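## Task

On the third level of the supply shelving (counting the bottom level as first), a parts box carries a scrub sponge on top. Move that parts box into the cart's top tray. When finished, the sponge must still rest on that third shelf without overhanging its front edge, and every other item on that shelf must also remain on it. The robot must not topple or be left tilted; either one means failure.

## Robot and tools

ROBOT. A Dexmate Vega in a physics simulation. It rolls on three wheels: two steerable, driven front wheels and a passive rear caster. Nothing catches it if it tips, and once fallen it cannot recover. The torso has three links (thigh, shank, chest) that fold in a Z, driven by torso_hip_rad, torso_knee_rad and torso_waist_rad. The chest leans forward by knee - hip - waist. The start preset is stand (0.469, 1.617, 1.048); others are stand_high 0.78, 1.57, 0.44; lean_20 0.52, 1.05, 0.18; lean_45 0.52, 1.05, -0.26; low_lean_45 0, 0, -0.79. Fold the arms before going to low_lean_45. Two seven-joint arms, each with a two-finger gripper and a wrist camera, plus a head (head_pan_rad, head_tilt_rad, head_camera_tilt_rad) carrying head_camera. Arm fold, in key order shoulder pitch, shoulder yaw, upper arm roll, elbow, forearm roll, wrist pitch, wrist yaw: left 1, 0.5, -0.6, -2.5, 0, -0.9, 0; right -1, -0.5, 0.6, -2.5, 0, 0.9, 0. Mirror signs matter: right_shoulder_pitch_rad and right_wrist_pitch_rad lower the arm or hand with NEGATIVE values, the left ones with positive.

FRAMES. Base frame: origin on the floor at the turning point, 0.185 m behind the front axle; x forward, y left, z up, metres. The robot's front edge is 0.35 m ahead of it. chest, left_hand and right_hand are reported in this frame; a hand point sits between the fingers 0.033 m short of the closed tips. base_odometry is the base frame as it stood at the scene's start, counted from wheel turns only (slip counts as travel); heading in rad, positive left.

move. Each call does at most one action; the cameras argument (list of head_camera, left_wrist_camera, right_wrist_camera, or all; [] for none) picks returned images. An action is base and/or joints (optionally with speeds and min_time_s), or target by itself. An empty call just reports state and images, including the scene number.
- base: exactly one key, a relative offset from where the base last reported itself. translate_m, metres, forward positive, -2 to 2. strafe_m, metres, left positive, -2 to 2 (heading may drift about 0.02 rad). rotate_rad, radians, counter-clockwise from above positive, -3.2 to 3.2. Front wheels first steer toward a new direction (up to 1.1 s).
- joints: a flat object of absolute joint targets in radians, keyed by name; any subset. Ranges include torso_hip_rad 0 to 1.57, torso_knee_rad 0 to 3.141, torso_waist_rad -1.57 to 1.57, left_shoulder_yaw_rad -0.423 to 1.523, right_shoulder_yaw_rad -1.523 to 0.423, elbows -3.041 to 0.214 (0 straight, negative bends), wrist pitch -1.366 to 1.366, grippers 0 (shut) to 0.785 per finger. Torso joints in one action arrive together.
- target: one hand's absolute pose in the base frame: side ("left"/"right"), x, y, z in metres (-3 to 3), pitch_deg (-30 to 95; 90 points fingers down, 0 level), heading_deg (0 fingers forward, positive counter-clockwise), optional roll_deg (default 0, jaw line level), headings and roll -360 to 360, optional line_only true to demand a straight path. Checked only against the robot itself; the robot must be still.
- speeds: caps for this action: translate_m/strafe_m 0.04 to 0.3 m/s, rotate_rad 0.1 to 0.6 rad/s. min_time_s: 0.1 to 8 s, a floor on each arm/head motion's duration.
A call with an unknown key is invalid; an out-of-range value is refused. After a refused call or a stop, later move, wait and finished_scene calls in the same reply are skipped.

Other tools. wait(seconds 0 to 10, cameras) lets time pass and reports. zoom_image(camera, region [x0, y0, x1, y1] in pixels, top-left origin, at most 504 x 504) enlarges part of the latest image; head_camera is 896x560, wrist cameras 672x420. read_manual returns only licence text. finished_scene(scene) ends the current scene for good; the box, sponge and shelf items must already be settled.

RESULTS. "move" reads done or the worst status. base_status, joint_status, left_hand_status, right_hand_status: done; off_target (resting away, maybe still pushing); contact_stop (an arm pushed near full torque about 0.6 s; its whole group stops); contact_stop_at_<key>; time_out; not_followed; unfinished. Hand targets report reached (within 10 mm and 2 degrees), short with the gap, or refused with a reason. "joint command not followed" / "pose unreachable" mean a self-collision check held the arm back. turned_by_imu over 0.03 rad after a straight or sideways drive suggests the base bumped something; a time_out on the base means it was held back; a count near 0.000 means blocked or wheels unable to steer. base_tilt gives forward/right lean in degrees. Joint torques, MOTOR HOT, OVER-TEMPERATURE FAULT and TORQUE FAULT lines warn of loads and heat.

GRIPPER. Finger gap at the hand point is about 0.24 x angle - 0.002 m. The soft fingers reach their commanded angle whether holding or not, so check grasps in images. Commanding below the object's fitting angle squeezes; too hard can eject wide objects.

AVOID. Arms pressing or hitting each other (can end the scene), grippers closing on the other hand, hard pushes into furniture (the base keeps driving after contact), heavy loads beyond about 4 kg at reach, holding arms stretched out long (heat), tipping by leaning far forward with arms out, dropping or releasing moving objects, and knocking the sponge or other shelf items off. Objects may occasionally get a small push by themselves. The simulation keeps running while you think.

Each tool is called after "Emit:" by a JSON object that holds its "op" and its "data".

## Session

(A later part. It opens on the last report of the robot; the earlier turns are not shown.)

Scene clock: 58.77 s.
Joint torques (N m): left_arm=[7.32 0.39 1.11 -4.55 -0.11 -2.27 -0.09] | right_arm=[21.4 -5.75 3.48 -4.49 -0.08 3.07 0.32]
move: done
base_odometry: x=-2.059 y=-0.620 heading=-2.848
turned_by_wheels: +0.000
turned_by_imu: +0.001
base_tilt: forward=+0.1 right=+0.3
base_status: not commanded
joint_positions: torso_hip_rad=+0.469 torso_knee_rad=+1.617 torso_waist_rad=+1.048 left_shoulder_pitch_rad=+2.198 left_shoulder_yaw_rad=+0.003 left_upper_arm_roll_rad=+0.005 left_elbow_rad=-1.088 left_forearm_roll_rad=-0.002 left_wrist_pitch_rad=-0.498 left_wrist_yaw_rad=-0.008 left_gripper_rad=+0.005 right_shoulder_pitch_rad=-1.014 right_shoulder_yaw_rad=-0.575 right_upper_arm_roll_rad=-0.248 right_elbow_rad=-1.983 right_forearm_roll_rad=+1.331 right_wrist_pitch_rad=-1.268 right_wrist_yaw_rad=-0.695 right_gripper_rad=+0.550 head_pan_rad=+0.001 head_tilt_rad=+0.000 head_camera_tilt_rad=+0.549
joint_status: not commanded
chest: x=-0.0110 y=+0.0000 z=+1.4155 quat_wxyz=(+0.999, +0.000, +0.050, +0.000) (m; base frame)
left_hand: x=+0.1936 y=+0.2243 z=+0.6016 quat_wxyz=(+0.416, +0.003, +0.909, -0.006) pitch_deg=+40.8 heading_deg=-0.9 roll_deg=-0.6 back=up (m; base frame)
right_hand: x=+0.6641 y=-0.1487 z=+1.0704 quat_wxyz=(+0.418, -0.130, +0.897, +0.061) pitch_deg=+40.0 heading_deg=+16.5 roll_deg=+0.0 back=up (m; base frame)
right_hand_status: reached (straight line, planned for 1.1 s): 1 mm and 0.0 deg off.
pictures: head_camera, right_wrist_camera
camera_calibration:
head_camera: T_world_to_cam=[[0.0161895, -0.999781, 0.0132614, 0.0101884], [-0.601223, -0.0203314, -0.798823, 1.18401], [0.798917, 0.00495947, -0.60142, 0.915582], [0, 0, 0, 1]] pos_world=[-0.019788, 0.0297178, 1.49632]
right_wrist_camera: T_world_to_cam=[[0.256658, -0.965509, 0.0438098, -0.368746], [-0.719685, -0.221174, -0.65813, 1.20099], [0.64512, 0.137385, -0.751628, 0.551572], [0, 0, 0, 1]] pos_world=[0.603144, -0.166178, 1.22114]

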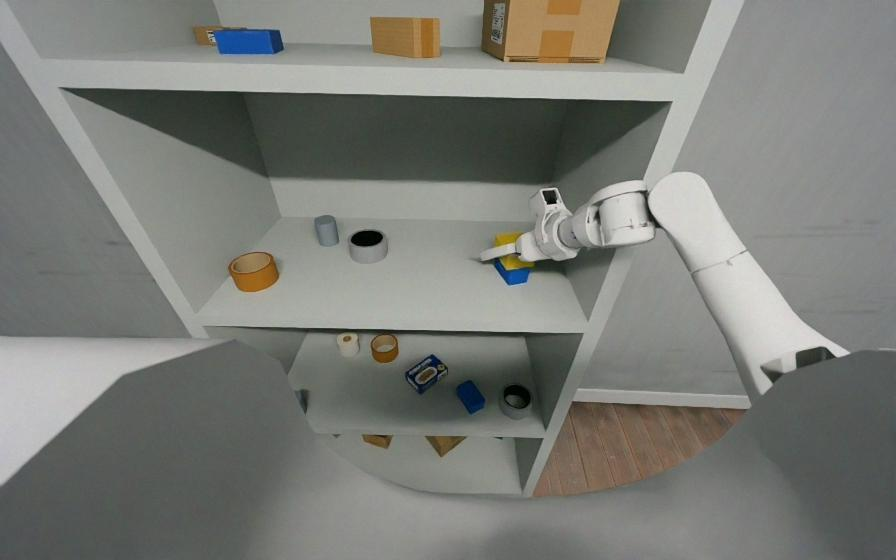

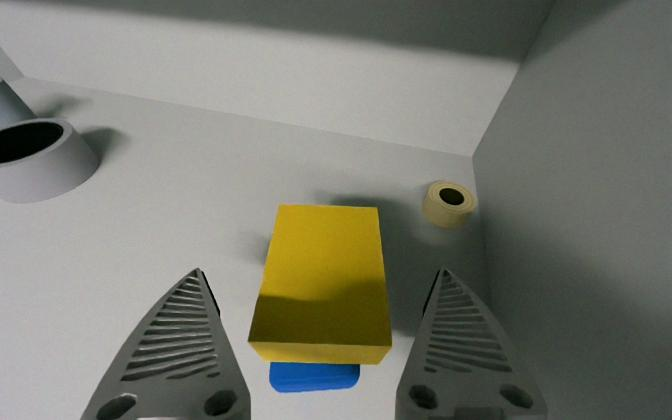

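Emit:
{"op": "move", "data": {"target": {"side":"right","x":0.684,"y":-0.143,"z":1.055,"pitch_deg":40,"heading_deg":16.5,"line_only":true}, "cameras": ["right_wrist_camera"]}}

Scene clock: 60.83 s.
Joint torques (N m): left_arm=[6.32 0.41 1.38 -4.49 -0.15 -2.45 -0.04] | right_arm=[23.19 -5.43 4.19 -5.98 0.02 3.38 0.07]
move: done
base_odometry: x=-2.059 y=-0.620 heading=-2.848
turned_by_wheels: +0.000
turned_by_imu: +0.001
base_tilt: forward=+0.2 right=+0.3
base_status: not commanded
joint_positions: torso_hip_rad=+0.469 torso_knee_rad=+1.617 torso_waist_rad=+1.048 left_shoulder_pitch_rad=+2.198 left_shoulder_yaw_rad=+0.003 left_upper_arm_roll_rad=+0.005 left_elbow_rad=-1.088 left_forearm_roll_rad=-0.002 left_wrist_pitch_rad=-0.498 left_wrist_yaw_rad=-0.008 left_gripper_rad=+0.005 right_shoulder_pitch_rad=-0.978 right_shoulder_yaw_rad=-0.578 right_upper_arm_roll_rad=-0.321 right_elbow_rad=-1.909 right_forearm_roll_rad=+1.240 right_wrist_pitch_rad=-1.204 right_wrist_yaw_rad=-0.609 right_gripper_rad=+0.550 head_pan_rad=+0.001 head_tilt_rad=+0.000 head_camera_tilt_rad=+0.549
joint_status: not commanded
chest: x=-0.0110 y=+0.0000 z=+1.4155 quat_wxyz=(+0.999, +0.000, +0.050, +0.000) (m; base frame)
left_hand: x=+0.1936 y=+0.2243 z=+0.6016 quat_wxyz=(+0.416, +0.003, +0.909, -0.006) pitch_deg=+40.8 heading_deg=-0.9 roll_deg=-0.6 back=up (m; base frame)
right_hand: x=+0.6827 y=-0.1433 z=+1.0556 quat_wxyz=(+0.418, -0.130, +0.897, +0.061) pitch_deg=+40.0 heading_deg=+16.5 roll_deg=+0.0 back=up (m; base frame)
right_hand_status: reached (straight line, planned for 0.6 s): 1 mm and 0.0 deg off.
pictures: right_wrist_camera
camera_calibration:
right_wrist_camera: T_world_to_cam=[[0.256985, -0.965426, 0.0437241, -0.367744], [-0.719592, -0.221355, -0.658171, 1.20579], [0.645094, 0.137676, -0.751598, 0.527734], [0, 0, 0, 1]] pos_world=[0.621744, -0.160778, 1.20634]

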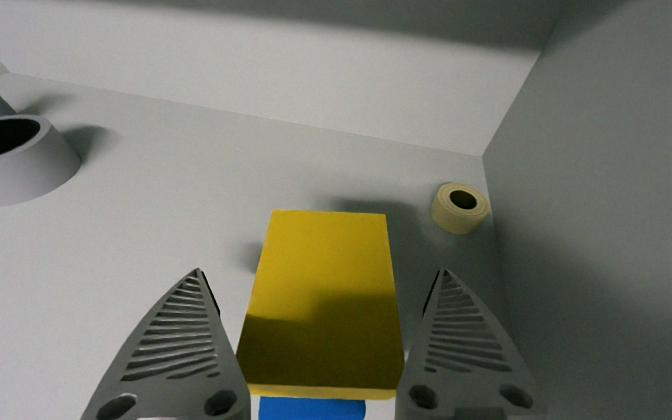

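Emit:
{"op": "move", "data": {"joints": {"right_gripper_rad": 0.22}, "cameras": ["right_wrist_camera"]}}

Emit:
{"op": "move", "data": {"target": {"side":"right","x":0.683,"y":-0.143,"z":1.10,"pitch_deg":40,"heading_deg":16.5,"line_only":true}, "cameras": ["right_wrist_camera","head_camera"]}}

Scene clock: 62.23 s.
Joint torques (N m): left_arm=[6.43 0.19 1.18 -4.4 -0.09 -2.87 0.13] | right_arm=[22.31 -2.61 4.32 -4.17 -0.23 2.83 0.21]
move: done
base_odometry: x=-2.059 y=-0.620 heading=-2.848
turned_by_wheels: +0.000
turned_by_imu: +0.000
base_tilt: forward=+0.2 right=+0.3
base_status: not commanded
joint_positions: torso_hip_rad=+0.469 torso_knee_rad=+1.617 torso_waist_rad=+1.048 left_shoulder_pitch_rad=+2.198 left_shoulder_yaw_rad=+0.003 left_upper_arm_roll_rad=+0.005 left_elbow_rad=-1.088 left_forearm_roll_rad=-0.002 left_wrist_pitch_rad=-0.498 left_wrist_yaw_rad=-0.008 left_gripper_rad=+0.005 right_shoulder_pitch_rad=-0.976 right_shoulder_yaw_rad=-0.578 right_upper_arm_roll_rad=-0.326 right_elbow_rad=-1.905 right_forearm_roll_rad=+1.235 right_wrist_pitch_rad=-1.200 right_wrist_yaw_rad=-0.604 right_gripper_rad=+0.221 head_pan_rad=+0.001 head_tilt_rad=+0.000 head_camera_tilt_rad=+0.549
joint_status: all done
chest: x=-0.0110 y=+0.0000 z=+1.4155 quat_wxyz=(+0.999, +0.000, +0.050, +0.000) (m; base frame)
left_hand: x=+0.1936 y=+0.2243 z=+0.6016 quat_wxyz=(+0.416, +0.003, +0.909, -0.006) pitch_deg=+40.8 heading_deg=-0.9 roll_deg=-0.6 back=up (m; base frame)
right_hand: x=+0.6837 y=-0.1430 z=+1.0547 quat_wxyz=(+0.418, -0.130, +0.897, +0.061) pitch_deg=+40.0 heading_deg=+16.5 roll_deg=+0.0 back=up (m; base frame)
pictures: right_wrist_camera
camera_calibration:
right_wrist_camera: T_world_to_cam=[[0.257077, -0.965383, 0.0441148, -0.368291], [-0.719446, -0.221664, -0.658226, 1.20589], [0.64522, 0.137477, -0.751526, 0.526188], [0, 0, 0, 1]] pos_world=[0.622744, -0.160578, 1.20544]

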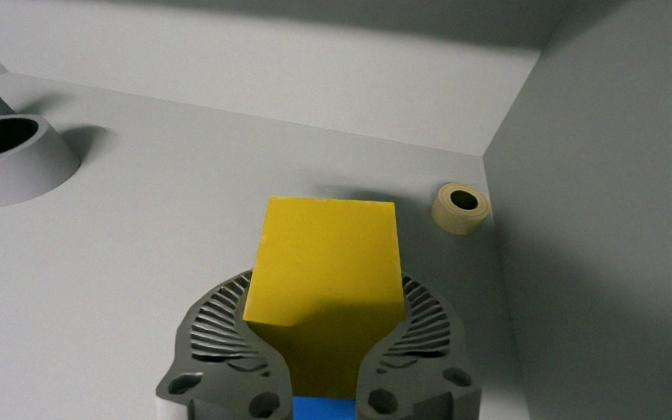

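Scene clock: 64.33 s.
Joint torques (N m): left_arm=[6.61 0.43 1.29 -3.84 -0.05 -2.74 0.22] | right_arm=[22.44 -0.95 9.42 -10.2 0.3 1.98 -0.62]
move: done
base_odometry: x=-2.059 y=-0.620 heading=-2.848
turned_by_wheels: +0.000
turned_by_imu: +0.001
base_tilt: forward=+0.1 right=+0.3
base_status: not commanded
joint_positions: torso_hip_rad=+0.469 torso_knee_rad=+1.617 torso_waist_rad=+1.048 left_shoulder_pitch_rad=+2.198 left_shoulder_yaw_rad=+0.003 left_upper_arm_roll_rad=+0.005 left_elbow_rad=-1.088 left_forearm_roll_rad=-0.002 left_wrist_pitch_rad=-0.498 left_wrist_yaw_rad=-0.008 left_gripper_rad=+0.005 right_shoulder_pitch_rad=-0.913 right_shoulder_yaw_rad=-0.518 right_upper_arm_roll_rad=-0.249 right_elbow_rad=-1.911 right_forearm_roll_rad=+1.362 right_wrist_pitch_rad=-1.333 right_wrist_yaw_rad=-0.741 right_gripper_rad=+0.221 head_pan_rad=+0.001 head_tilt_rad=+0.000 head_camera_tilt_rad=+0.549
joint_status: not commanded
chest: x=-0.0110 y=+0.0000 z=+1.4155 quat_wxyz=(+0.999, +0.000, +0.050, +0.000) (m; base frame)
left_hand: x=+0.1936 y=+0.2243 z=+0.6016 quat_wxyz=(+0.416, +0.003, +0.909, -0.006) pitch_deg=+40.8 heading_deg=-0.9 roll_deg=-0.6 back=up (m; base frame)
right_hand: x=+0.6828 y=-0.1430 z=+1.0976 quat_wxyz=(+0.418, -0.130, +0.897, +0.061) pitch_deg=+40.1 heading_deg=+16.5 roll_deg=+0.0 back=up (m; base frame)
right_hand_status: reached (straight line, planned for 0.8 s): 2 mm and 0.1 deg off.
pictures: head_camera, right_wrist_camera
camera_calibration:
head_camera: T_world_to_cam=[[0.0161895, -0.999781, 0.0132614, 0.0101884], [-0.601223, -0.0203314, -0.798823, 1.18401], [0.798917, 0.00495947, -0.60142, 0.915582], [0, 0, 0, 1]] pos_world=[-0.019788, 0.0297178, 1.49632]
right_wrist_camera: T_world_to_cam=[[0.256895, -0.965439, 0.0439599, -0.369609], [-0.720071, -0.221547, -0.657582, 1.23325], [0.644595, 0.137275, -0.752099, 0.559937], [0, 0, 0, 1]] pos_world=[0.622045, -0.160478, 1.24834]

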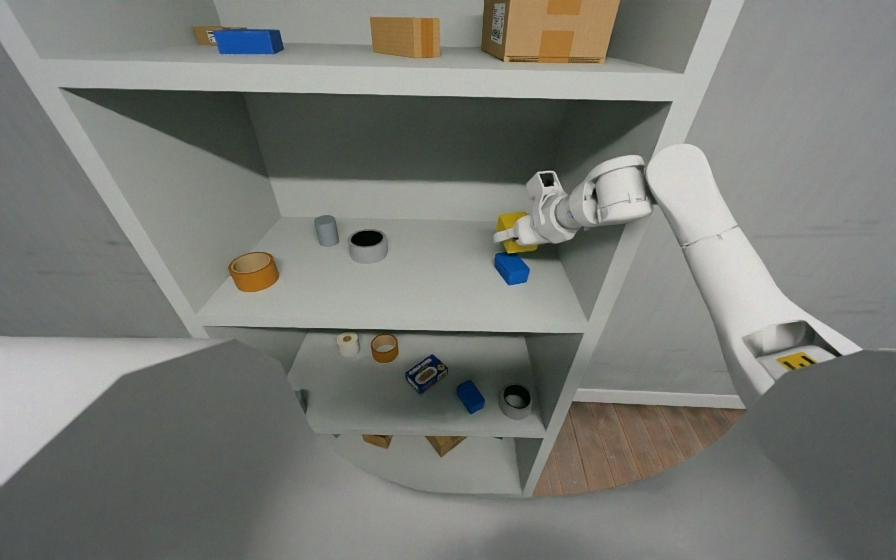

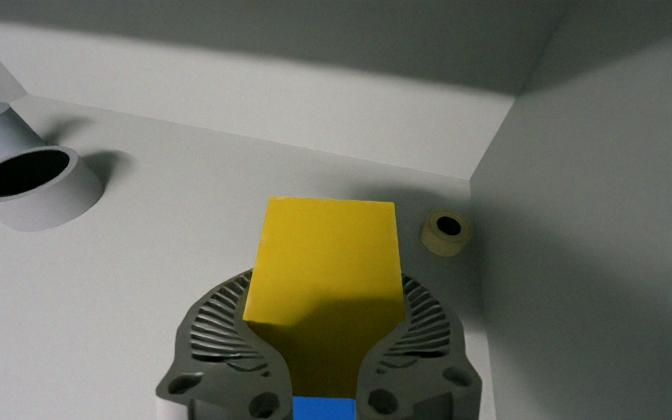

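Emit:
{"op": "move", "data": {"target": {"side":"right","x":0.69,"y":0.045,"z":1.09,"pitch_deg":40,"heading_deg":16.5,"line_only":true}, "cameras": []}}

Emit:
{"op": "move", "data": {"target": {"side":"right","x":0.69,"y":0.045,"z":1.025,"pitch_deg":40,"heading_deg":16.5,"line_only":true}, "cameras": ["right_wrist_camera","head_camera"]}}

Scene clock: 68.27 s.
Joint torques (N m): left_arm=[6.64 -0.38 1.27 -4 -0.07 -2.93 0.05] | right_arm=[23.87 4.77 1.68 -4.32 0.05 1.94 -0.2]
move: done
base_odometry: x=-2.059 y=-0.620 heading=-2.848
turned_by_wheels: +0.000
turned_by_imu: +0.001
base_tilt: forward=+0.2 right=+0.3
base_status: not commanded
joint_positions: torso_hip_rad=+0.469 torso_knee_rad=+1.617 torso_waist_rad=+1.048 left_shoulder_pitch_rad=+2.198 left_shoulder_yaw_rad=+0.003 left_upper_arm_roll_rad=+0.005 left_elbow_rad=-1.088 left_forearm_roll_rad=-0.002 left_wrist_pitch_rad=-0.498 left_wrist_yaw_rad=-0.008 left_gripper_rad=+0.005 right_shoulder_pitch_rad=-0.796 right_shoulder_yaw_rad=-0.102 right_upper_arm_roll_rad=-0.519 right_elbow_rad=-1.699 right_forearm_roll_rad=+1.252 right_wrist_pitch_rad=-1.207 right_wrist_yaw_rad=-1.031 right_gripper_rad=+0.221 head_pan_rad=+0.001 head_tilt_rad=+0.000 head_camera_tilt_rad=+0.549
joint_status: not commanded
chest: x=-0.0110 y=+0.0000 z=+1.4155 quat_wxyz=(+0.999, +0.000, +0.050, +0.000) (m; base frame)
left_hand: x=+0.1936 y=+0.2243 z=+0.6016 quat_wxyz=(+0.416, +0.003, +0.909, -0.006) pitch_deg=+40.8 heading_deg=-0.9 roll_deg=-0.6 back=up (m; base frame)
right_hand: x=+0.6901 y=+0.0422 z=+1.0895 quat_wxyz=(+0.418, -0.130, +0.897, +0.061) pitch_deg=+40.0 heading_deg=+16.5 roll_deg=+0.1 back=up (m; base frame)
right_hand_status: reached (straight line, planned for 1.7 s): 3 mm and 0.1 deg off.
pictures: none
No camera images: "cameras" was empty.

Scene clock: 70.50 s.
Joint torques (N m): left_arm=[6.46 1.52 0.87 -4 -0.02 -2.84 -0.03] | right_arm=[14.23 0.42 1.15 -8.18 -0.62 1.91 0.36]
move: done
base_odometry: x=-2.059 y=-0.620 heading=-2.848
turned_by_wheels: +0.000
turned_by_imu: +0.001
base_tilt: forward=+0.1 right=+0.2
base_status: not commanded
joint_positions: torso_hip_rad=+0.469 torso_knee_rad=+1.617 torso_waist_rad=+1.048 left_shoulder_pitch_rad=+2.198 left_shoulder_yaw_rad=+0.003 left_upper_arm_roll_rad=+0.005 left_elbow_rad=-1.088 left_forearm_roll_rad=-0.002 left_wrist_pitch_rad=-0.498 left_wrist_yaw_rad=-0.008 left_gripper_rad=+0.005 right_shoulder_pitch_rad=-0.856 right_shoulder_yaw_rad=-0.172 right_upper_arm_roll_rad=-0.628 right_elbow_rad=-1.662 right_forearm_roll_rad=+1.116 right_wrist_pitch_rad=-1.049 right_wrist_yaw_rad=-0.867 right_gripper_rad=+0.221 head_pan_rad=+0.001 head_tilt_rad=+0.000 head_camera_tilt_rad=+0.549
joint_status: not commanded
chest: x=-0.0110 y=+0.0000 z=+1.4155 quat_wxyz=(+0.999, +0.000, +0.050, +0.000) (m; base frame)
left_hand: x=+0.1936 y=+0.2243 z=+0.6016 quat_wxyz=(+0.416, +0.003, +0.909, -0.006) pitch_deg=+40.8 heading_deg=-0.9 roll_deg=-0.6 back=up (m; base frame)
right_hand: x=+0.6901 y=+0.0448 z=+1.0270 quat_wxyz=(+0.418, -0.130, +0.897, +0.061) pitch_deg=+40.0 heading_deg=+16.5 roll_deg=+0.0 back=up (m; base frame)
right_hand_status: reached (straight line, planned for 0.9 s): 2 mm and 0.0 deg off.
pictures: head_camera, right_wrist_camera
camera_calibration:
head_camera: T_world_to_cam=[[0.0161895, -0.999781, 0.0132614, 0.0101884], [-0.601223, -0.0203314, -0.798823, 1.18401], [0.798917, 0.00495947, -0.60142, 0.915582], [0, 0, 0, 1]] pos_world=[-0.019788, 0.0297178, 1.49632]
right_wrist_camera: T_world_to_cam=[[0.25657, -0.965526, 0.0439404, -0.18679], [-0.719516, -0.221157, -0.65832, 1.23405], [0.645343, 0.137289, -0.751454, 0.475252], [0, 0, 0, 1]] pos_world=[0.629143, 0.027322, 1.17774]

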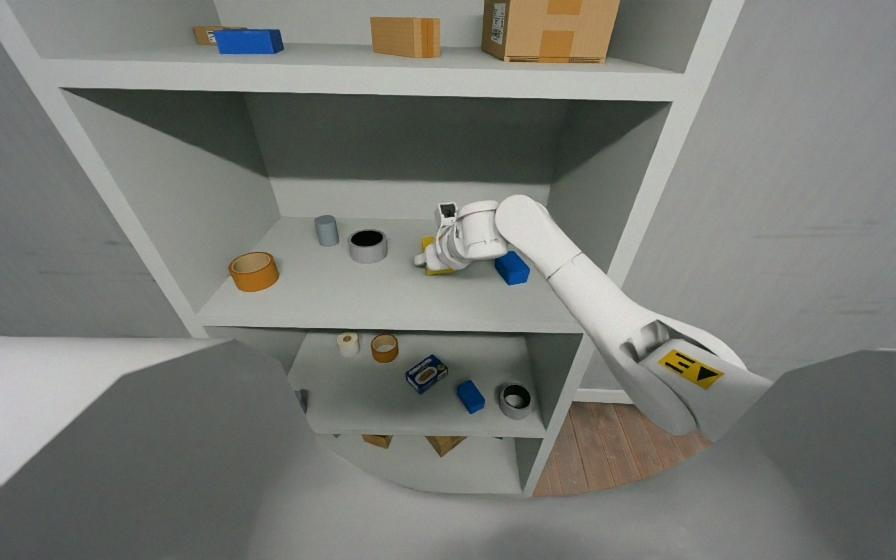

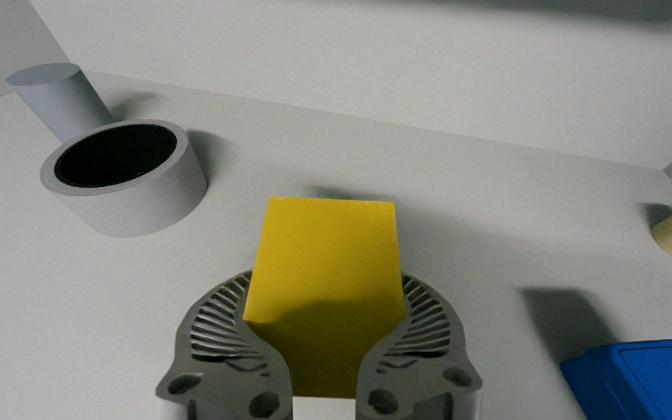

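Emit:
{"op": "move", "data": {"target": {"side":"right","x":0.69,"y":0.045,"z":1.014,"pitch_deg":40,"heading_deg":16.5,"line_only":true}, "cameras": ["right_wrist_camera"]}}

Emit:
{"op": "move", "data": {"target": {"side":"right","x":0.69,"y":0.045,"z":1.006,"pitch_deg":40,"heading_deg":16.5,"line_only":true}, "cameras": ["right_wrist_camera"]}}

Scene clock: 72.10 s.
Joint torques (N m): left_arm=[6.24 0.32 1.23 -4.73 -0.09 -2.93 0.03] | right_arm=[3.39 -0.94 -0.67 3.27 -0.54 0.66 0.44]
move: done
base_odometry: x=-2.059 y=-0.620 heading=-2.848
turned_by_wheels: +0.000
turned_by_imu: +0.000
base_tilt: forward=+0.2 right=+0.3
base_status: not commanded
joint_positions: torso_hip_rad=+0.469 torso_knee_rad=+1.617 torso_waist_rad=+1.048 left_shoulder_pitch_rad=+2.198 left_shoulder_yaw_rad=+0.003 left_upper_arm_roll_rad=+0.005 left_elbow_rad=-1.088 left_forearm_roll_rad=-0.002 left_wrist_pitch_rad=-0.498 left_wrist_yaw_rad=-0.008 left_gripper_rad=+0.005 right_shoulder_pitch_rad=-0.865 right_shoulder_yaw_rad=-0.181 right_upper_arm_roll_rad=-0.645 right_elbow_rad=-1.653 right_forearm_roll_rad=+1.095 right_wrist_pitch_rad=-1.021 right_wrist_yaw_rad=-0.841 right_gripper_rad=+0.221 head_pan_rad=+0.001 head_tilt_rad=+0.000 head_camera_tilt_rad=+0.549
joint_status: not commanded
chest: x=-0.0116 y=+0.0000 z=+1.4155 quat_wxyz=(+0.999, +0.000, +0.050, +0.000) (m; base frame)
left_hand: x=+0.1935 y=+0.2243 z=+0.6018 quat_wxyz=(+0.417, +0.003, +0.909, -0.006) pitch_deg=+40.7 heading_deg=-0.9 roll_deg=-0.6 back=up (m; base frame)
right_hand: x=+0.6900 y=+0.0452 z=+1.0177 quat_wxyz=(+0.419, -0.130, +0.896, +0.061) pitch_deg=+39.9 heading_deg=+16.5 roll_deg=+0.0 back=up (m; base frame)
right_hand_status: reached (straight line, planned for 0.4 s): 4 mm and 0.1 deg off.
pictures: right_wrist_camera
camera_calibration:
right_wrist_camera: T_world_to_cam=[[0.25676, -0.965486, 0.0437084, -0.185901], [-0.71774, -0.220771, -0.660385, 1.22876], [0.647242, 0.138189, -0.749654, 0.465086], [0, 0, 0, 1]] pos_world=[0.628641, 0.0275206, 1.16824]

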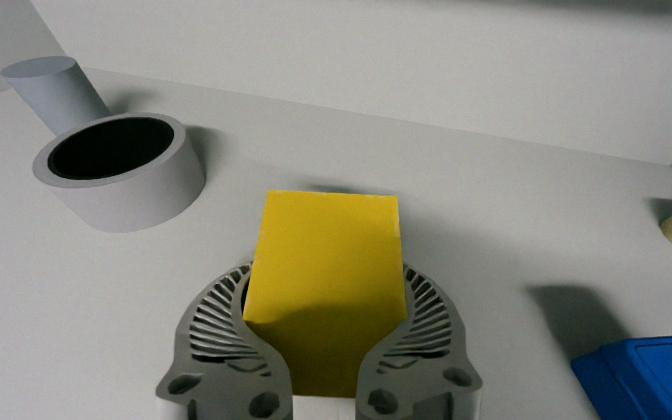

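Scene clock: 73.17 s.
Joint torques (N m): left_arm=[6.93 0.91 0.88 -3.6 -0.1 -3.23 -0.05] | right_arm=[-3.62 -4.04 -1.68 7.99 -0.43 -2 0.38]
move: done
base_odometry: x=-2.059 y=-0.620 heading=-2.848
turned_by_wheels: +0.000
turned_by_imu: +0.000
base_tilt: forward=+0.1 right=+0.3
base_status: not commanded
joint_positions: torso_hip_rad=+0.469 torso_knee_rad=+1.617 torso_waist_rad=+1.048 left_shoulder_pitch_rad=+2.198 left_shoulder_yaw_rad=+0.003 left_upper_arm_roll_rad=+0.005 left_elbow_rad=-1.088 left_forearm_roll_rad=-0.002 left_wrist_pitch_rad=-0.498 left_wrist_yaw_rad=-0.008 left_gripper_rad=+0.005 right_shoulder_pitch_rad=-0.870 right_shoulder_yaw_rad=-0.188 right_upper_arm_roll_rad=-0.658 right_elbow_rad=-1.641 right_forearm_roll_rad=+1.079 right_wrist_pitch_rad=-0.999 right_wrist_yaw_rad=-0.821 right_gripper_rad=+0.221 head_pan_rad=+0.001 head_tilt_rad=+0.000 head_camera_tilt_rad=+0.549
joint_status: not commanded
chest: x=-0.0120 y=+0.0000 z=+1.4155 quat_wxyz=(+0.999, +0.000, +0.049, +0.000) (m; base frame)
left_hand: x=+0.1935 y=+0.2243 z=+0.6019 quat_wxyz=(+0.417, +0.003, +0.909, -0.006) pitch_deg=+40.7 heading_deg=-0.9 roll_deg=-0.6 back=up (m; base frame)
right_hand: x=+0.6904 y=+0.0455 z=+1.0100 quat_wxyz=(+0.420, -0.130, +0.896, +0.061) pitch_deg=+39.8 heading_deg=+16.5 roll_deg=+0.1 back=up (m; base frame)
right_hand_status: reached (straight line, planned for 0.3 s): 4 mm and 0.2 deg off.
pictures: right_wrist_camera
camera_calibration:
right_wrist_camera: T_world_to_cam=[[0.256823, -0.965497, 0.0430979, -0.18475], [-0.717154, -0.220278, -0.661186, 1.22434], [0.647867, 0.1389, -0.748983, 0.45789], [0, 0, 0, 1]] pos_world=[0.62884, 0.0277195, 1.16043]

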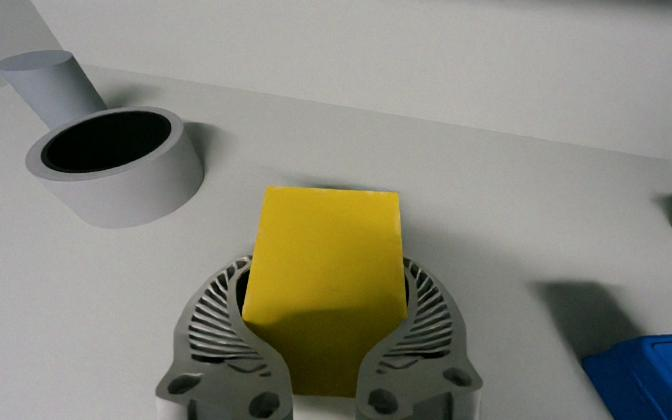

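Emit:
{"op": "move", "data": {"joints": {"right_gripper_rad": 0.34}, "cameras": ["right_wrist_camera"]}}

Emit:
{"op": "move", "data": {"joints": {"right_gripper_rad": 0.6}, "cameras": ["right_wrist_camera"]}}

Emit:
{"op": "move", "data": {"target": {"side":"right","x":0.62,"y":0.02,"z":1.09,"pitch_deg":40,"heading_deg":16.5,"line_only":true}, "cameras": ["right_wrist_camera"]}}

Emit:
{"op": "move", "data": {"target": {"side":"right","x":0.62,"y":-0.16,"z":1.09,"pitch_deg":38,"heading_deg":17,"line_only":true}, "cameras": ["right_wrist_camera","head_camera"]}}

Emit:
{"op": "zoom_image", "data": {"camera": "head_camera", "region": [400, 190, 600, 330]}}

Scene clock: 74.23 s.
Joint torques (N m): left_arm=[7.35 0.68 1 -3.97 -0.06 -2.68 0.07] | right_arm=[-10.03 -7.82 -4.94 12.37 1.17 -5.13 -0.23]
move: done
base_odometry: x=-2.059 y=-0.620 heading=-2.848
turned_by_wheels: +0.000
turned_by_imu: +0.000
base_tilt: forward=+0.0 right=+0.3
base_status: not commanded
joint_positions: torso_hip_rad=+0.469 torso_knee_rad=+1.617 torso_waist_rad=+1.048 left_shoulder_pitch_rad=+2.198 left_shoulder_yaw_rad=+0.003 left_upper_arm_roll_rad=+0.005 left_elbow_rad=-1.088 left_forearm_roll_rad=-0.002 left_wrist_pitch_rad=-0.498 left_wrist_yaw_rad=-0.008 left_gripper_rad=+0.005 right_shoulder_pitch_rad=-0.871 right_shoulder_yaw_rad=-0.189 right_upper_arm_roll_rad=-0.661 right_elbow_rad=-1.639 right_forearm_roll_rad=+1.075 right_wrist_pitch_rad=-0.993 right_wrist_yaw_rad=-0.816 right_gripper_rad=+0.340 head_pan_rad=+0.001 head_tilt_rad=+0.000 head_camera_tilt_rad=+0.549
joint_status: all done
chest: x=-0.0122 y=+0.0000 z=+1.4155 quat_wxyz=(+0.999, +0.000, +0.049, +0.000) (m; base frame)
left_hand: x=+0.1935 y=+0.2243 z=+0.6020 quat_wxyz=(+0.417, +0.003, +0.909, -0.006) pitch_deg=+40.7 heading_deg=-0.9 roll_deg=-0.6 back=up (m; base frame)
right_hand: x=+0.6908 y=+0.0456 z=+1.0093 quat_wxyz=(+0.421, -0.129, +0.896, +0.061) pitch_deg=+39.7 heading_deg=+16.5 roll_deg=+0.1 back=up (m; base frame)
pictures: right_wrist_camera
camera_calibration:
right_wrist_camera: T_world_to_cam=[[0.25626, -0.965668, 0.0426018, -0.183934], [-0.716085, -0.219263, -0.662681, 1.22503], [0.649271, 0.139312, -0.747689, 0.454856], [0, 0, 0, 1]] pos_world=[0.629037, 0.0276187, 1.15973]

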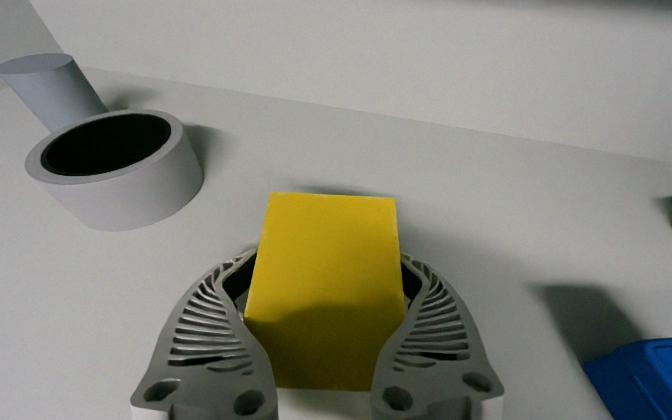

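Scene clock: 75.00 s.
Joint torques (N m): left_arm=[8.16 0.53 1.05 -4.53 -0.02 -2.52 0.03] | right_arm=[3.56 -1.3 0.05 -1.35 0.66 -0.43 0]
move: done
base_odometry: x=-2.059 y=-0.620 heading=-2.848
turned_by_wheels: +0.000
turned_by_imu: +0.000
base_tilt: forward=+0.2 right=+0.3
base_status: not commanded
joint_positions: torso_hip_rad=+0.469 torso_knee_rad=+1.617 torso_waist_rad=+1.048 left_shoulder_pitch_rad=+2.198 left_shoulder_yaw_rad=+0.003 left_upper_arm_roll_rad=+0.005 left_elbow_rad=-1.088 left_forearm_roll_rad=-0.002 left_wrist_pitch_rad=-0.498 left_wrist_yaw_rad=-0.008 left_gripper_rad=+0.005 right_shoulder_pitch_rad=-0.872 right_shoulder_yaw_rad=-0.189 right_upper_arm_roll_rad=-0.662 right_elbow_rad=-1.638 right_forearm_roll_rad=+1.075 right_wrist_pitch_rad=-0.994 right_wrist_yaw_rad=-0.816 right_gripper_rad=+0.600 head_pan_rad=+0.001 head_tilt_rad=+0.000 head_camera_tilt_rad=+0.549
joint_status: all done
chest: x=-0.0115 y=+0.0000 z=+1.4155 quat_wxyz=(+0.999, +0.000, +0.050, +0.000) (m; base frame)
left_hand: x=+0.1936 y=+0.2243 z=+0.6018 quat_wxyz=(+0.417, +0.003, +0.909, -0.006) pitch_deg=+40.8 heading_deg=-0.9 roll_deg=-0.6 back=up (m; base frame)
right_hand: x=+0.6906 y=+0.0451 z=+1.0069 quat_wxyz=(+0.419, -0.130, +0.897, +0.061) pitch_deg=+39.9 heading_deg=+16.5 roll_deg=+0.0 back=up (m; base frame)
pictures: right_wrist_camera
camera_calibration:
right_wrist_camera: T_world_to_cam=[[0.256517, -0.965559, 0.0435361, -0.185355], [-0.718293, -0.220578, -0.659849, 1.2219], [0.646726, 0.13799, -0.750136, 0.457514], [0, 0, 0, 1]] pos_world=[0.629341, 0.0274209, 1.15754]

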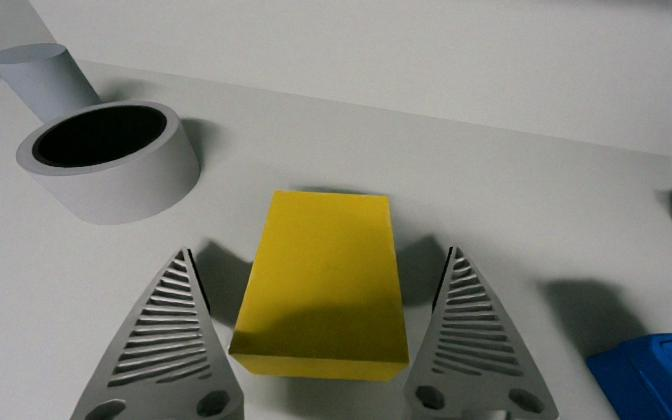

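Scene clock: 75.30 s.
Joint torques (N m): left_arm=[7.02 0.1 1.13 -4.84 -0.08 -3.09 0.12] | right_arm=[4.09 -1.25 0.5 -0.55 0.53 -1.2 0.08]
move: refused
base_odometry: x=-2.059 y=-0.620 heading=-2.848
turned_by_wheels: +0.000
turned_by_imu: +0.000
base_tilt: forward=+0.2 right=+0.2
base_status: not commanded
joint_positions: torso_hip_rad=+0.469 torso_knee_rad=+1.617 torso_waist_rad=+1.048 left_shoulder_pitch_rad=+2.198 left_shoulder_yaw_rad=+0.003 left_upper_arm_roll_rad=+0.005 left_elbow_rad=-1.088 left_forearm_roll_rad=-0.002 left_wrist_pitch_rad=-0.498 left_wrist_yaw_rad=-0.008 left_gripper_rad=+0.005 right_shoulder_pitch_rad=-0.872 right_shoulder_yaw_rad=-0.189 right_upper_arm_roll_rad=-0.662 right_elbow_rad=-1.638 right_forearm_roll_rad=+1.075 right_wrist_pitch_rad=-0.994 right_wrist_yaw_rad=-0.816 right_gripper_rad=+0.600 head_pan_rad=+0.001 head_tilt_rad=+0.000 head_camera_tilt_rad=+0.549
joint_status: not commanded
chest: x=-0.0115 y=+0.0000 z=+1.4155 quat_wxyz=(+0.999, +0.000, +0.050, +0.000) (m; base frame)
left_hand: x=+0.1936 y=+0.2243 z=+0.6018 quat_wxyz=(+0.417, +0.003, +0.909, -0.006) pitch_deg=+40.8 heading_deg=-0.9 roll_deg=-0.6 back=up (m; base frame)
right_hand: x=+0.6905 y=+0.0451 z=+1.0069 quat_wxyz=(+0.419, -0.130, +0.897, +0.061) pitch_deg=+39.9 heading_deg=+16.5 roll_deg=+0.0 back=up (m; base frame)
right_hand_status: refused: you asked line_only, and the move would not run on a straight line (no straight line was possible) but on a checked arc of 3.9 s: over the whole arc the hand travels 0.32 m to end 0.11 m from its start, up to 0.14 m off the straight line; right_upper_arm_roll_rad turns most, 1.11 rad; on the way or at its end the hand turns up to 16 deg from its attitude at the start. Nothing moved.
pictures: right_wrist_camera
camera_calibration:
right_wrist_camera: T_world_to_cam=[[0.256588, -0.965537, 0.0436039, -0.185474], [-0.718267, -0.220676, -0.659844, 1.22181], [0.646726, 0.137989, -0.750136, 0.457439], [0, 0, 0, 1]] pos_world=[0.629341, 0.0274209, 1.15744]

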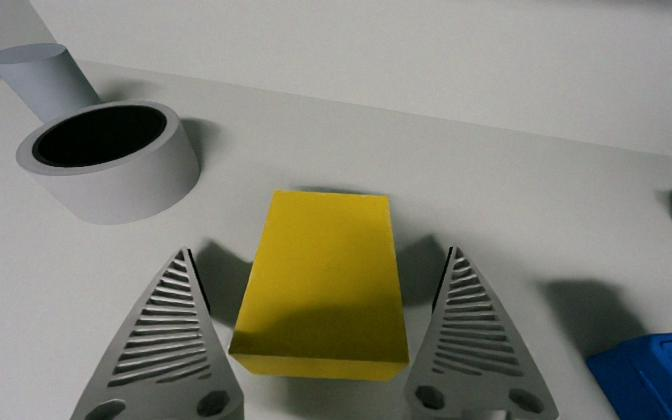

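not run: a stop came earlier in this reply.

This scene's latest camera images include none from head_camera. They are from: right_wrist_camera. head_camera's image comes with the result of a call that names it in "cameras".

Emit:
{"op": "move", "data": {"target": {"side":"right","x":0.67,"y":0.04,"z":1.085,"pitch_deg":40,"heading_deg":16.5,"line_only":true}, "cameras": ["right_wrist_camera"]}}

Emit:
{"op": "move", "data": {"target": {"side":"right","x":0.64,"y":-0.15,"z":1.085,"pitch_deg":40,"heading_deg":20,"line_only":true}, "cameras": ["right_wrist_camera","head_camera"]}}

Emit:
{"op": "zoom_image", "data": {"camera": "head_camera", "region": [400, 190, 600, 330]}}

Scene clock: 78.30 s.
Joint torques (N m): left_arm=[7.7 0.44 1.24 -3.79 -0.12 -2.3 0.06] | right_arm=[23.89 5.67 7.17 -11.35 0.32 1.25 -0.36]
move: done
base_odometry: x=-2.059 y=-0.620 heading=-2.848
turned_by_wheels: +0.000
turned_by_imu: +0.001
base_tilt: forward=+0.1 right=+0.3
base_status: not commanded
joint_positions: torso_hip_rad=+0.469 torso_knee_rad=+1.617 torso_waist_rad=+1.048 left_shoulder_pitch_rad=+2.198 left_shoulder_yaw_rad=+0.003 left_upper_arm_roll_rad=+0.005 left_elbow_rad=-1.088 left_forearm_roll_rad=-0.002 left_wrist_pitch_rad=-0.498 left_wrist_yaw_rad=-0.008 left_gripper_rad=+0.005 right_shoulder_pitch_rad=-0.862 right_shoulder_yaw_rad=-0.098 right_upper_arm_roll_rad=-0.500 right_elbow_rad=-1.777 right_forearm_roll_rad=+1.268 right_wrist_pitch_rad=-1.233 right_wrist_yaw_rad=-1.081 right_gripper_rad=+0.600 head_pan_rad=+0.001 head_tilt_rad=+0.000 head_camera_tilt_rad=+0.549
joint_status: not commanded
chest: x=-0.0112 y=+0.0000 z=+1.4155 quat_wxyz=(+0.999, +0.000, +0.050, +0.000) (m; base frame)
left_hand: x=+0.1935 y=+0.2243 z=+0.6017 quat_wxyz=(+0.416, +0.003, +0.909, -0.006) pitch_deg=+40.8 heading_deg=-0.9 roll_deg=-0.6 back=up (m; base frame)
right_hand: x=+0.6702 y=+0.0403 z=+1.0825 quat_wxyz=(+0.417, -0.130, +0.897, +0.061) pitch_deg=+40.1 heading_deg=+16.5 roll_deg=+0.0 back=up (m; base frame)
right_hand_status: reached (straight line, planned for 1.2 s): 3 mm and 0.1 deg off.
pictures: right_wrist_camera
camera_calibration:
right_wrist_camera: T_world_to_cam=[[0.257207, -0.965362, 0.0438338, -0.188806], [-0.720314, -0.221761, -0.657244, 1.25466], [0.644198, 0.137474, -0.752402, 0.532087], [0, 0, 0, 1]] pos_world=[0.609546, 0.0228219, 1.23324]

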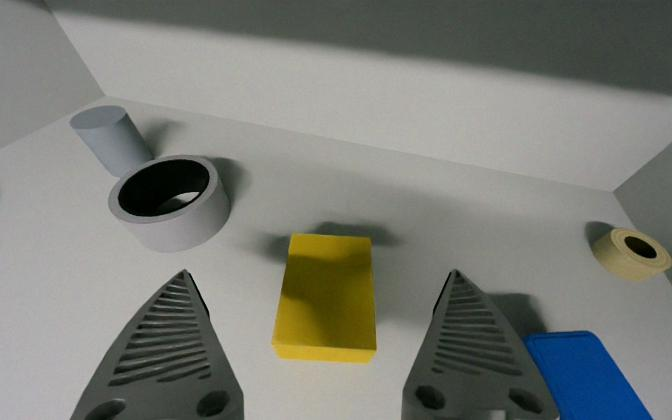

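Scene clock: 81.87 s.
Joint torques (N m): left_arm=[7.14 0.06 1.45 -3.76 -0.06 -2.96 0.05] | right_arm=[10.77 -3.61 9.12 -9.85 -0.2 3.02 0.04]
move: done
base_odometry: x=-2.059 y=-0.620 heading=-2.848
turned_by_wheels: +0.000
turned_by_imu: +0.001
base_tilt: forward=+0.1 right=+0.3
base_status: not commanded
joint_positions: torso_hip_rad=+0.469 torso_knee_rad=+1.617 torso_waist_rad=+1.048 left_shoulder_pitch_rad=+2.198 left_shoulder_yaw_rad=+0.003 left_upper_arm_roll_rad=+0.005 left_elbow_rad=-1.088 left_forearm_roll_rad=-0.002 left_wrist_pitch_rad=-0.498 left_wrist_yaw_rad=-0.008 left_gripper_rad=+0.005 right_shoulder_pitch_rad=-1.048 right_shoulder_yaw_rad=-0.603 right_upper_arm_roll_rad=-0.174 right_elbow_rad=-2.058 right_forearm_roll_rad=+1.377 right_wrist_pitch_rad=-1.341 right_wrist_yaw_rad=-0.659 right_gripper_rad=+0.600 head_pan_rad=+0.001 head_tilt_rad=+0.000 head_camera_tilt_rad=+0.549
joint_status: not commanded
chest: x=-0.0112 y=+0.0000 z=+1.4155 quat_wxyz=(+0.999, +0.000, +0.050, +0.000) (m; base frame)
left_hand: x=+0.1935 y=+0.2243 z=+0.6017 quat_wxyz=(+0.416, +0.003, +0.909, -0.006) pitch_deg=+40.8 heading_deg=-0.9 roll_deg=-0.6 back=up (m; base frame)
right_hand: x=+0.6403 y=-0.1485 z=+1.0844 quat_wxyz=(+0.416, -0.157, +0.893, +0.073) pitch_deg=+40.0 heading_deg=+20.0 roll_deg=+0.0 back=up (m; base frame)
right_hand_status: reached (straight line, planned for 2.0 s): 2 mm and 0.1 deg off.
pictures: head_camera, right_wrist_camera
camera_calibration:
head_camera: T_world_to_cam=[[0.0161073, -0.999782, 0.0133229, 0.0100976], [-0.601113, -0.0203305, -0.798906, 1.18401], [0.799002, 0.00485964, -0.601309, 0.915578], [0, 0, 0, 1]] pos_world=[-0.0199871, 0.0297175, 1.49632]
right_wrist_camera: T_world_to_cam=[[0.314889, -0.948114, 0.0438628, -0.397915], [-0.704866, -0.26455, -0.658162, 1.17726], [0.635617, 0.176331, -0.751597, 0.589219], [0, 0, 0, 1]] pos_world=[0.580593, -0.169723, 1.23514]

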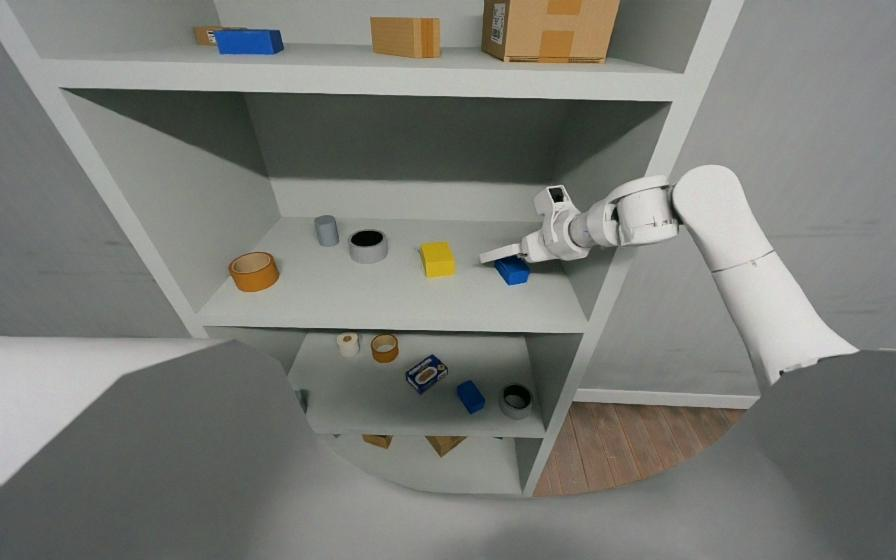

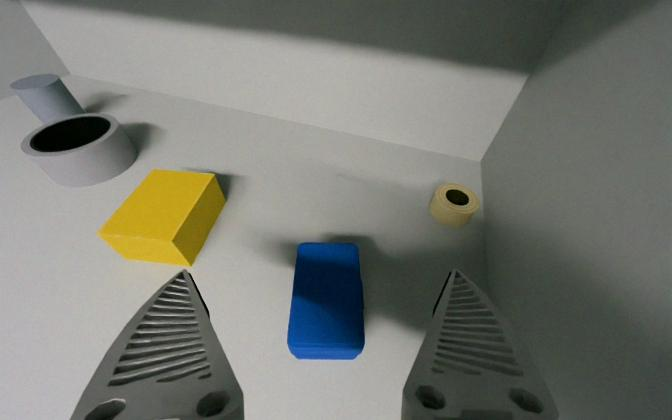

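Scaled by 2.520 from the camera's 896x560 image, which has a finer 960x600 frame.

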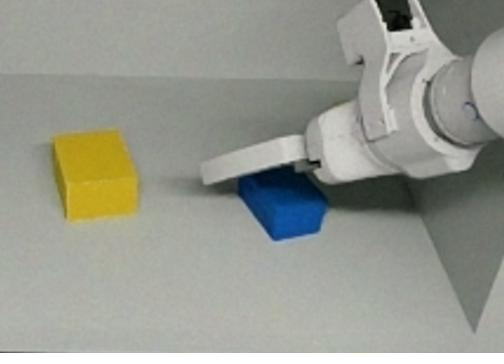

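Emit:
{"op": "move", "data": {"target": {"side":"right","x":0.665,"y":-0.1445,"z":1.016,"pitch_deg":40,"heading_deg":18,"line_only":true}, "cameras": ["right_wrist_camera"]}}

Scene clock: 85.27 s.
Joint torques (N m): left_arm=[6.94 -0.09 1.46 -4.39 0.04 -2.86 0] | right_arm=[9.48 -5.13 2.47 -2.82 -0.37 1.58 0.13]
move: done
base_odometry: x=-2.059 y=-0.620 heading=-2.848
turned_by_wheels: +0.000
turned_by_imu: +0.001
base_tilt: forward=+0.1 right=+0.3
base_status: not commanded
joint_positions: torso_hip_rad=+0.469 torso_knee_rad=+1.617 torso_waist_rad=+1.048 left_shoulder_pitch_rad=+2.198 left_shoulder_yaw_rad=+0.003 left_upper_arm_roll_rad=+0.005 left_elbow_rad=-1.088 left_forearm_roll_rad=-0.002 left_wrist_pitch_rad=-0.498 left_wrist_yaw_rad=-0.008 left_gripper_rad=+0.005 right_shoulder_pitch_rad=-1.084 right_shoulder_yaw_rad=-0.625 right_upper_arm_roll_rad=-0.331 right_elbow_rad=-1.950 right_forearm_roll_rad=+1.133 right_wrist_pitch_rad=-1.124 right_wrist_yaw_rad=-0.487 right_gripper_rad=+0.600 head_pan_rad=+0.001 head_tilt_rad=+0.000 head_camera_tilt_rad=+0.549
joint_status: not commanded
chest: x=-0.0112 y=+0.0000 z=+1.4155 quat_wxyz=(+0.999, +0.000, +0.050, +0.000) (m; base frame)
left_hand: x=+0.1935 y=+0.2243 z=+0.6017 quat_wxyz=(+0.416, +0.003, +0.909, -0.006) pitch_deg=+40.8 heading_deg=-0.9 roll_deg=-0.6 back=up (m; base frame)
right_hand: x=+0.6646 y=-0.1445 z=+1.0179 quat_wxyz=(+0.417, -0.142, +0.895, +0.066) pitch_deg=+40.0 heading_deg=+18.0 roll_deg=+0.0 back=up (m; base frame)
right_hand_status: reached (straight line, planned for 1.1 s): 2 mm and 0.0 deg off.
pictures: right_wrist_camera
camera_calibration:
right_wrist_camera: T_world_to_cam=[[0.282519, -0.958274, 0.0435173, -0.37848], [-0.712953, -0.240112, -0.658821, 1.16126], [0.64178, 0.155104, -0.75104, 0.515423], [0, 0, 0, 1]] pos_world=[0.604064, -0.163799, 1.16864]

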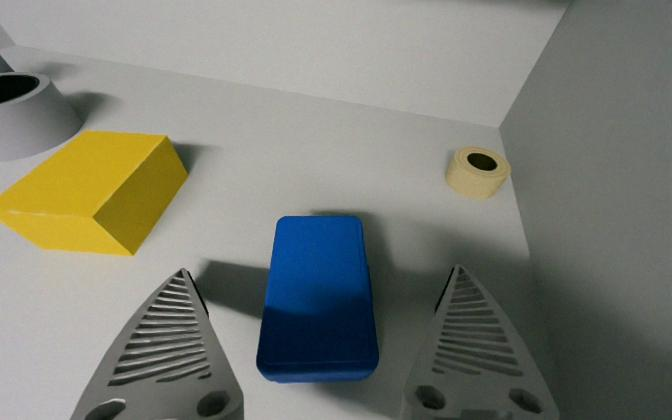

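Emit:
{"op": "move", "data": {"target": {"side":"right","x":0.665,"y":-0.144,"z":1.011,"pitch_deg":40,"heading_deg":18,"line_only":true}, "cameras": []}}

Emit:
{"op": "move", "data": {"joints": {"right_gripper_rad": 0.24}, "cameras": ["right_wrist_camera"]}}

Emit:
{"op": "move", "data": {"joints": {"right_gripper_rad": 0.13}, "cameras": ["right_wrist_camera"]}}

Scene clock: 86.77 s.
Joint torques (N m): left_arm=[7.4 0.87 0.93 -3.59 -0.06 -3.17 0.07] | right_arm=[3.52 -2.66 -0.22 2.21 -0.85 0.59 0.22]
move: done
base_odometry: x=-2.059 y=-0.620 heading=-2.848
turned_by_wheels: +0.000
turned_by_imu: +0.000
base_tilt: forward=+0.1 right=+0.3
base_status: not commanded
joint_positions: torso_hip_rad=+0.469 torso_knee_rad=+1.617 torso_waist_rad=+1.048 left_shoulder_pitch_rad=+2.198 left_shoulder_yaw_rad=+0.003 left_upper_arm_roll_rad=+0.005 left_elbow_rad=-1.088 left_forearm_roll_rad=-0.002 left_wrist_pitch_rad=-0.498 left_wrist_yaw_rad=-0.008 left_gripper_rad=+0.005 right_shoulder_pitch_rad=-1.089 right_shoulder_yaw_rad=-0.628 right_upper_arm_roll_rad=-0.342 right_elbow_rad=-1.944 right_forearm_roll_rad=+1.118 right_wrist_pitch_rad=-1.107 right_wrist_yaw_rad=-0.476 right_gripper_rad=+0.600 head_pan_rad=+0.001 head_tilt_rad=+0.000 head_camera_tilt_rad=+0.549
joint_status: not commanded
chest: x=-0.0115 y=+0.0000 z=+1.4155 quat_wxyz=(+0.999, +0.000, +0.050, +0.000) (m; base frame)
left_hand: x=+0.1935 y=+0.2243 z=+0.6018 quat_wxyz=(+0.417, +0.003, +0.909, -0.006) pitch_deg=+40.8 heading_deg=-0.9 roll_deg=-0.6 back=up (m; base frame)
right_hand: x=+0.6651 y=-0.1440 z=+1.0132 quat_wxyz=(+0.418, -0.142, +0.895, +0.066) pitch_deg=+39.9 heading_deg=+18.0 roll_deg=+0.0 back=up (m; base frame)
right_hand_status: reached (straight line, planned for 0.3 s): 2 mm and 0.1 deg off.
pictures: none
No camera images: "cameras" was empty.

Scene clock: 87.67 s.
Joint torques (N m): left_arm=[7.46 1.09 1.72 -4.26 -0.06 -2.97 0.05] | right_arm=[0.13 -5.21 -0.79 1.15 0.19 -1.06 0.33]
move: done
base_odometry: x=-2.059 y=-0.620 heading=-2.848
turned_by_wheels: +0.000
turned_by_imu: +0.000
base_tilt: forward=+0.1 right=+0.3
base_status: not commanded
joint_positions: torso_hip_rad=+0.469 torso_knee_rad=+1.617 torso_waist_rad=+1.048 left_shoulder_pitch_rad=+2.198 left_shoulder_yaw_rad=+0.003 left_upper_arm_roll_rad=+0.005 left_elbow_rad=-1.088 left_forearm_roll_rad=-0.002 left_wrist_pitch_rad=-0.498 left_wrist_yaw_rad=-0.008 left_gripper_rad=+0.005 right_shoulder_pitch_rad=-1.089 right_shoulder_yaw_rad=-0.628 right_upper_arm_roll_rad=-0.343 right_elbow_rad=-1.943 right_forearm_roll_rad=+1.116 right_wrist_pitch_rad=-1.104 right_wrist_yaw_rad=-0.475 right_gripper_rad=+0.240 head_pan_rad=+0.001 head_tilt_rad=+0.000 head_camera_tilt_rad=+0.549
joint_status: all done
chest: x=-0.0116 y=+0.0000 z=+1.4155 quat_wxyz=(+0.999, +0.000, +0.050, +0.000) (m; base frame)
left_hand: x=+0.1935 y=+0.2243 z=+0.6018 quat_wxyz=(+0.417, +0.003, +0.909, -0.006) pitch_deg=+40.8 heading_deg=-0.9 roll_deg=-0.6 back=up (m; base frame)
right_hand: x=+0.6654 y=-0.1440 z=+1.0127 quat_wxyz=(+0.419, -0.142, +0.895, +0.066) pitch_deg=+39.8 heading_deg=+18.0 roll_deg=+0.0 back=up (m; base frame)
pictures: right_wrist_camera
camera_calibration:
right_wrist_camera: T_world_to_cam=[[0.281909, -0.958415, 0.0443683, -0.378397], [-0.711306, -0.239811, -0.660707, 1.15931], [0.643872, 0.1547, -0.749331, 0.507765], [0, 0, 0, 1]] pos_world=[0.60436, -0.163198, 1.16324]

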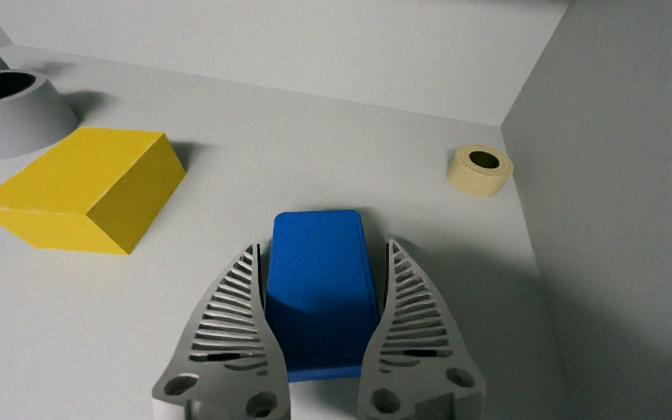

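Scene clock: 88.23 s.
Joint torques (N m): left_arm=[7.4 0.56 1.39 -3.43 -0.16 -2.25 -0.04] | right_arm=[-0.87 -5.75 -2.21 1.72 -0.01 -3.36 -0.02]
move: done
base_odometry: x=-2.059 y=-0.620 heading=-2.848
turned_by_wheels: +0.000
turned_by_imu: +0.000
base_tilt: forward=+0.1 right=+0.3
base_status: not commanded
joint_positions: torso_hip_rad=+0.469 torso_knee_rad=+1.617 torso_waist_rad=+1.048 left_shoulder_pitch_rad=+2.198 left_shoulder_yaw_rad=+0.003 left_upper_arm_roll_rad=+0.005 left_elbow_rad=-1.088 left_forearm_roll_rad=-0.002 left_wrist_pitch_rad=-0.498 left_wrist_yaw_rad=-0.008 left_gripper_rad=+0.005 right_shoulder_pitch_rad=-1.089 right_shoulder_yaw_rad=-0.628 right_upper_arm_roll_rad=-0.343 right_elbow_rad=-1.943 right_forearm_roll_rad=+1.116 right_wrist_pitch_rad=-1.103 right_wrist_yaw_rad=-0.475 right_gripper_rad=+0.131 head_pan_rad=+0.001 head_tilt_rad=+0.000 head_camera_tilt_rad=+0.549
joint_status: all done
chest: x=-0.0116 y=+0.0000 z=+1.4155 quat_wxyz=(+0.999, +0.000, +0.050, +0.000) (m; base frame)
left_hand: x=+0.1935 y=+0.2243 z=+0.6018 quat_wxyz=(+0.417, +0.003, +0.909, -0.006) pitch_deg=+40.8 heading_deg=-0.9 roll_deg=-0.6 back=up (m; base frame)
right_hand: x=+0.6655 y=-0.1439 z=+1.0128 quat_wxyz=(+0.419, -0.142, +0.894, +0.066) pitch_deg=+39.8 heading_deg=+18.0 roll_deg=+0.0 back=up (m; base frame)
pictures: right_wrist_camera
camera_calibration:
right_wrist_camera: T_world_to_cam=[[0.281795, -0.958457, 0.0441749, -0.378143], [-0.710983, -0.239508, -0.661165, 1.15983], [0.644278, 0.154905, -0.748939, 0.507107], [0, 0, 0, 1]] pos_world=[0.60446, -0.163199, 1.16333]

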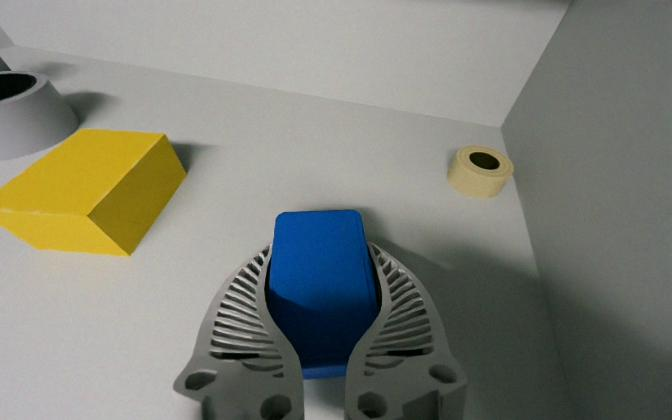

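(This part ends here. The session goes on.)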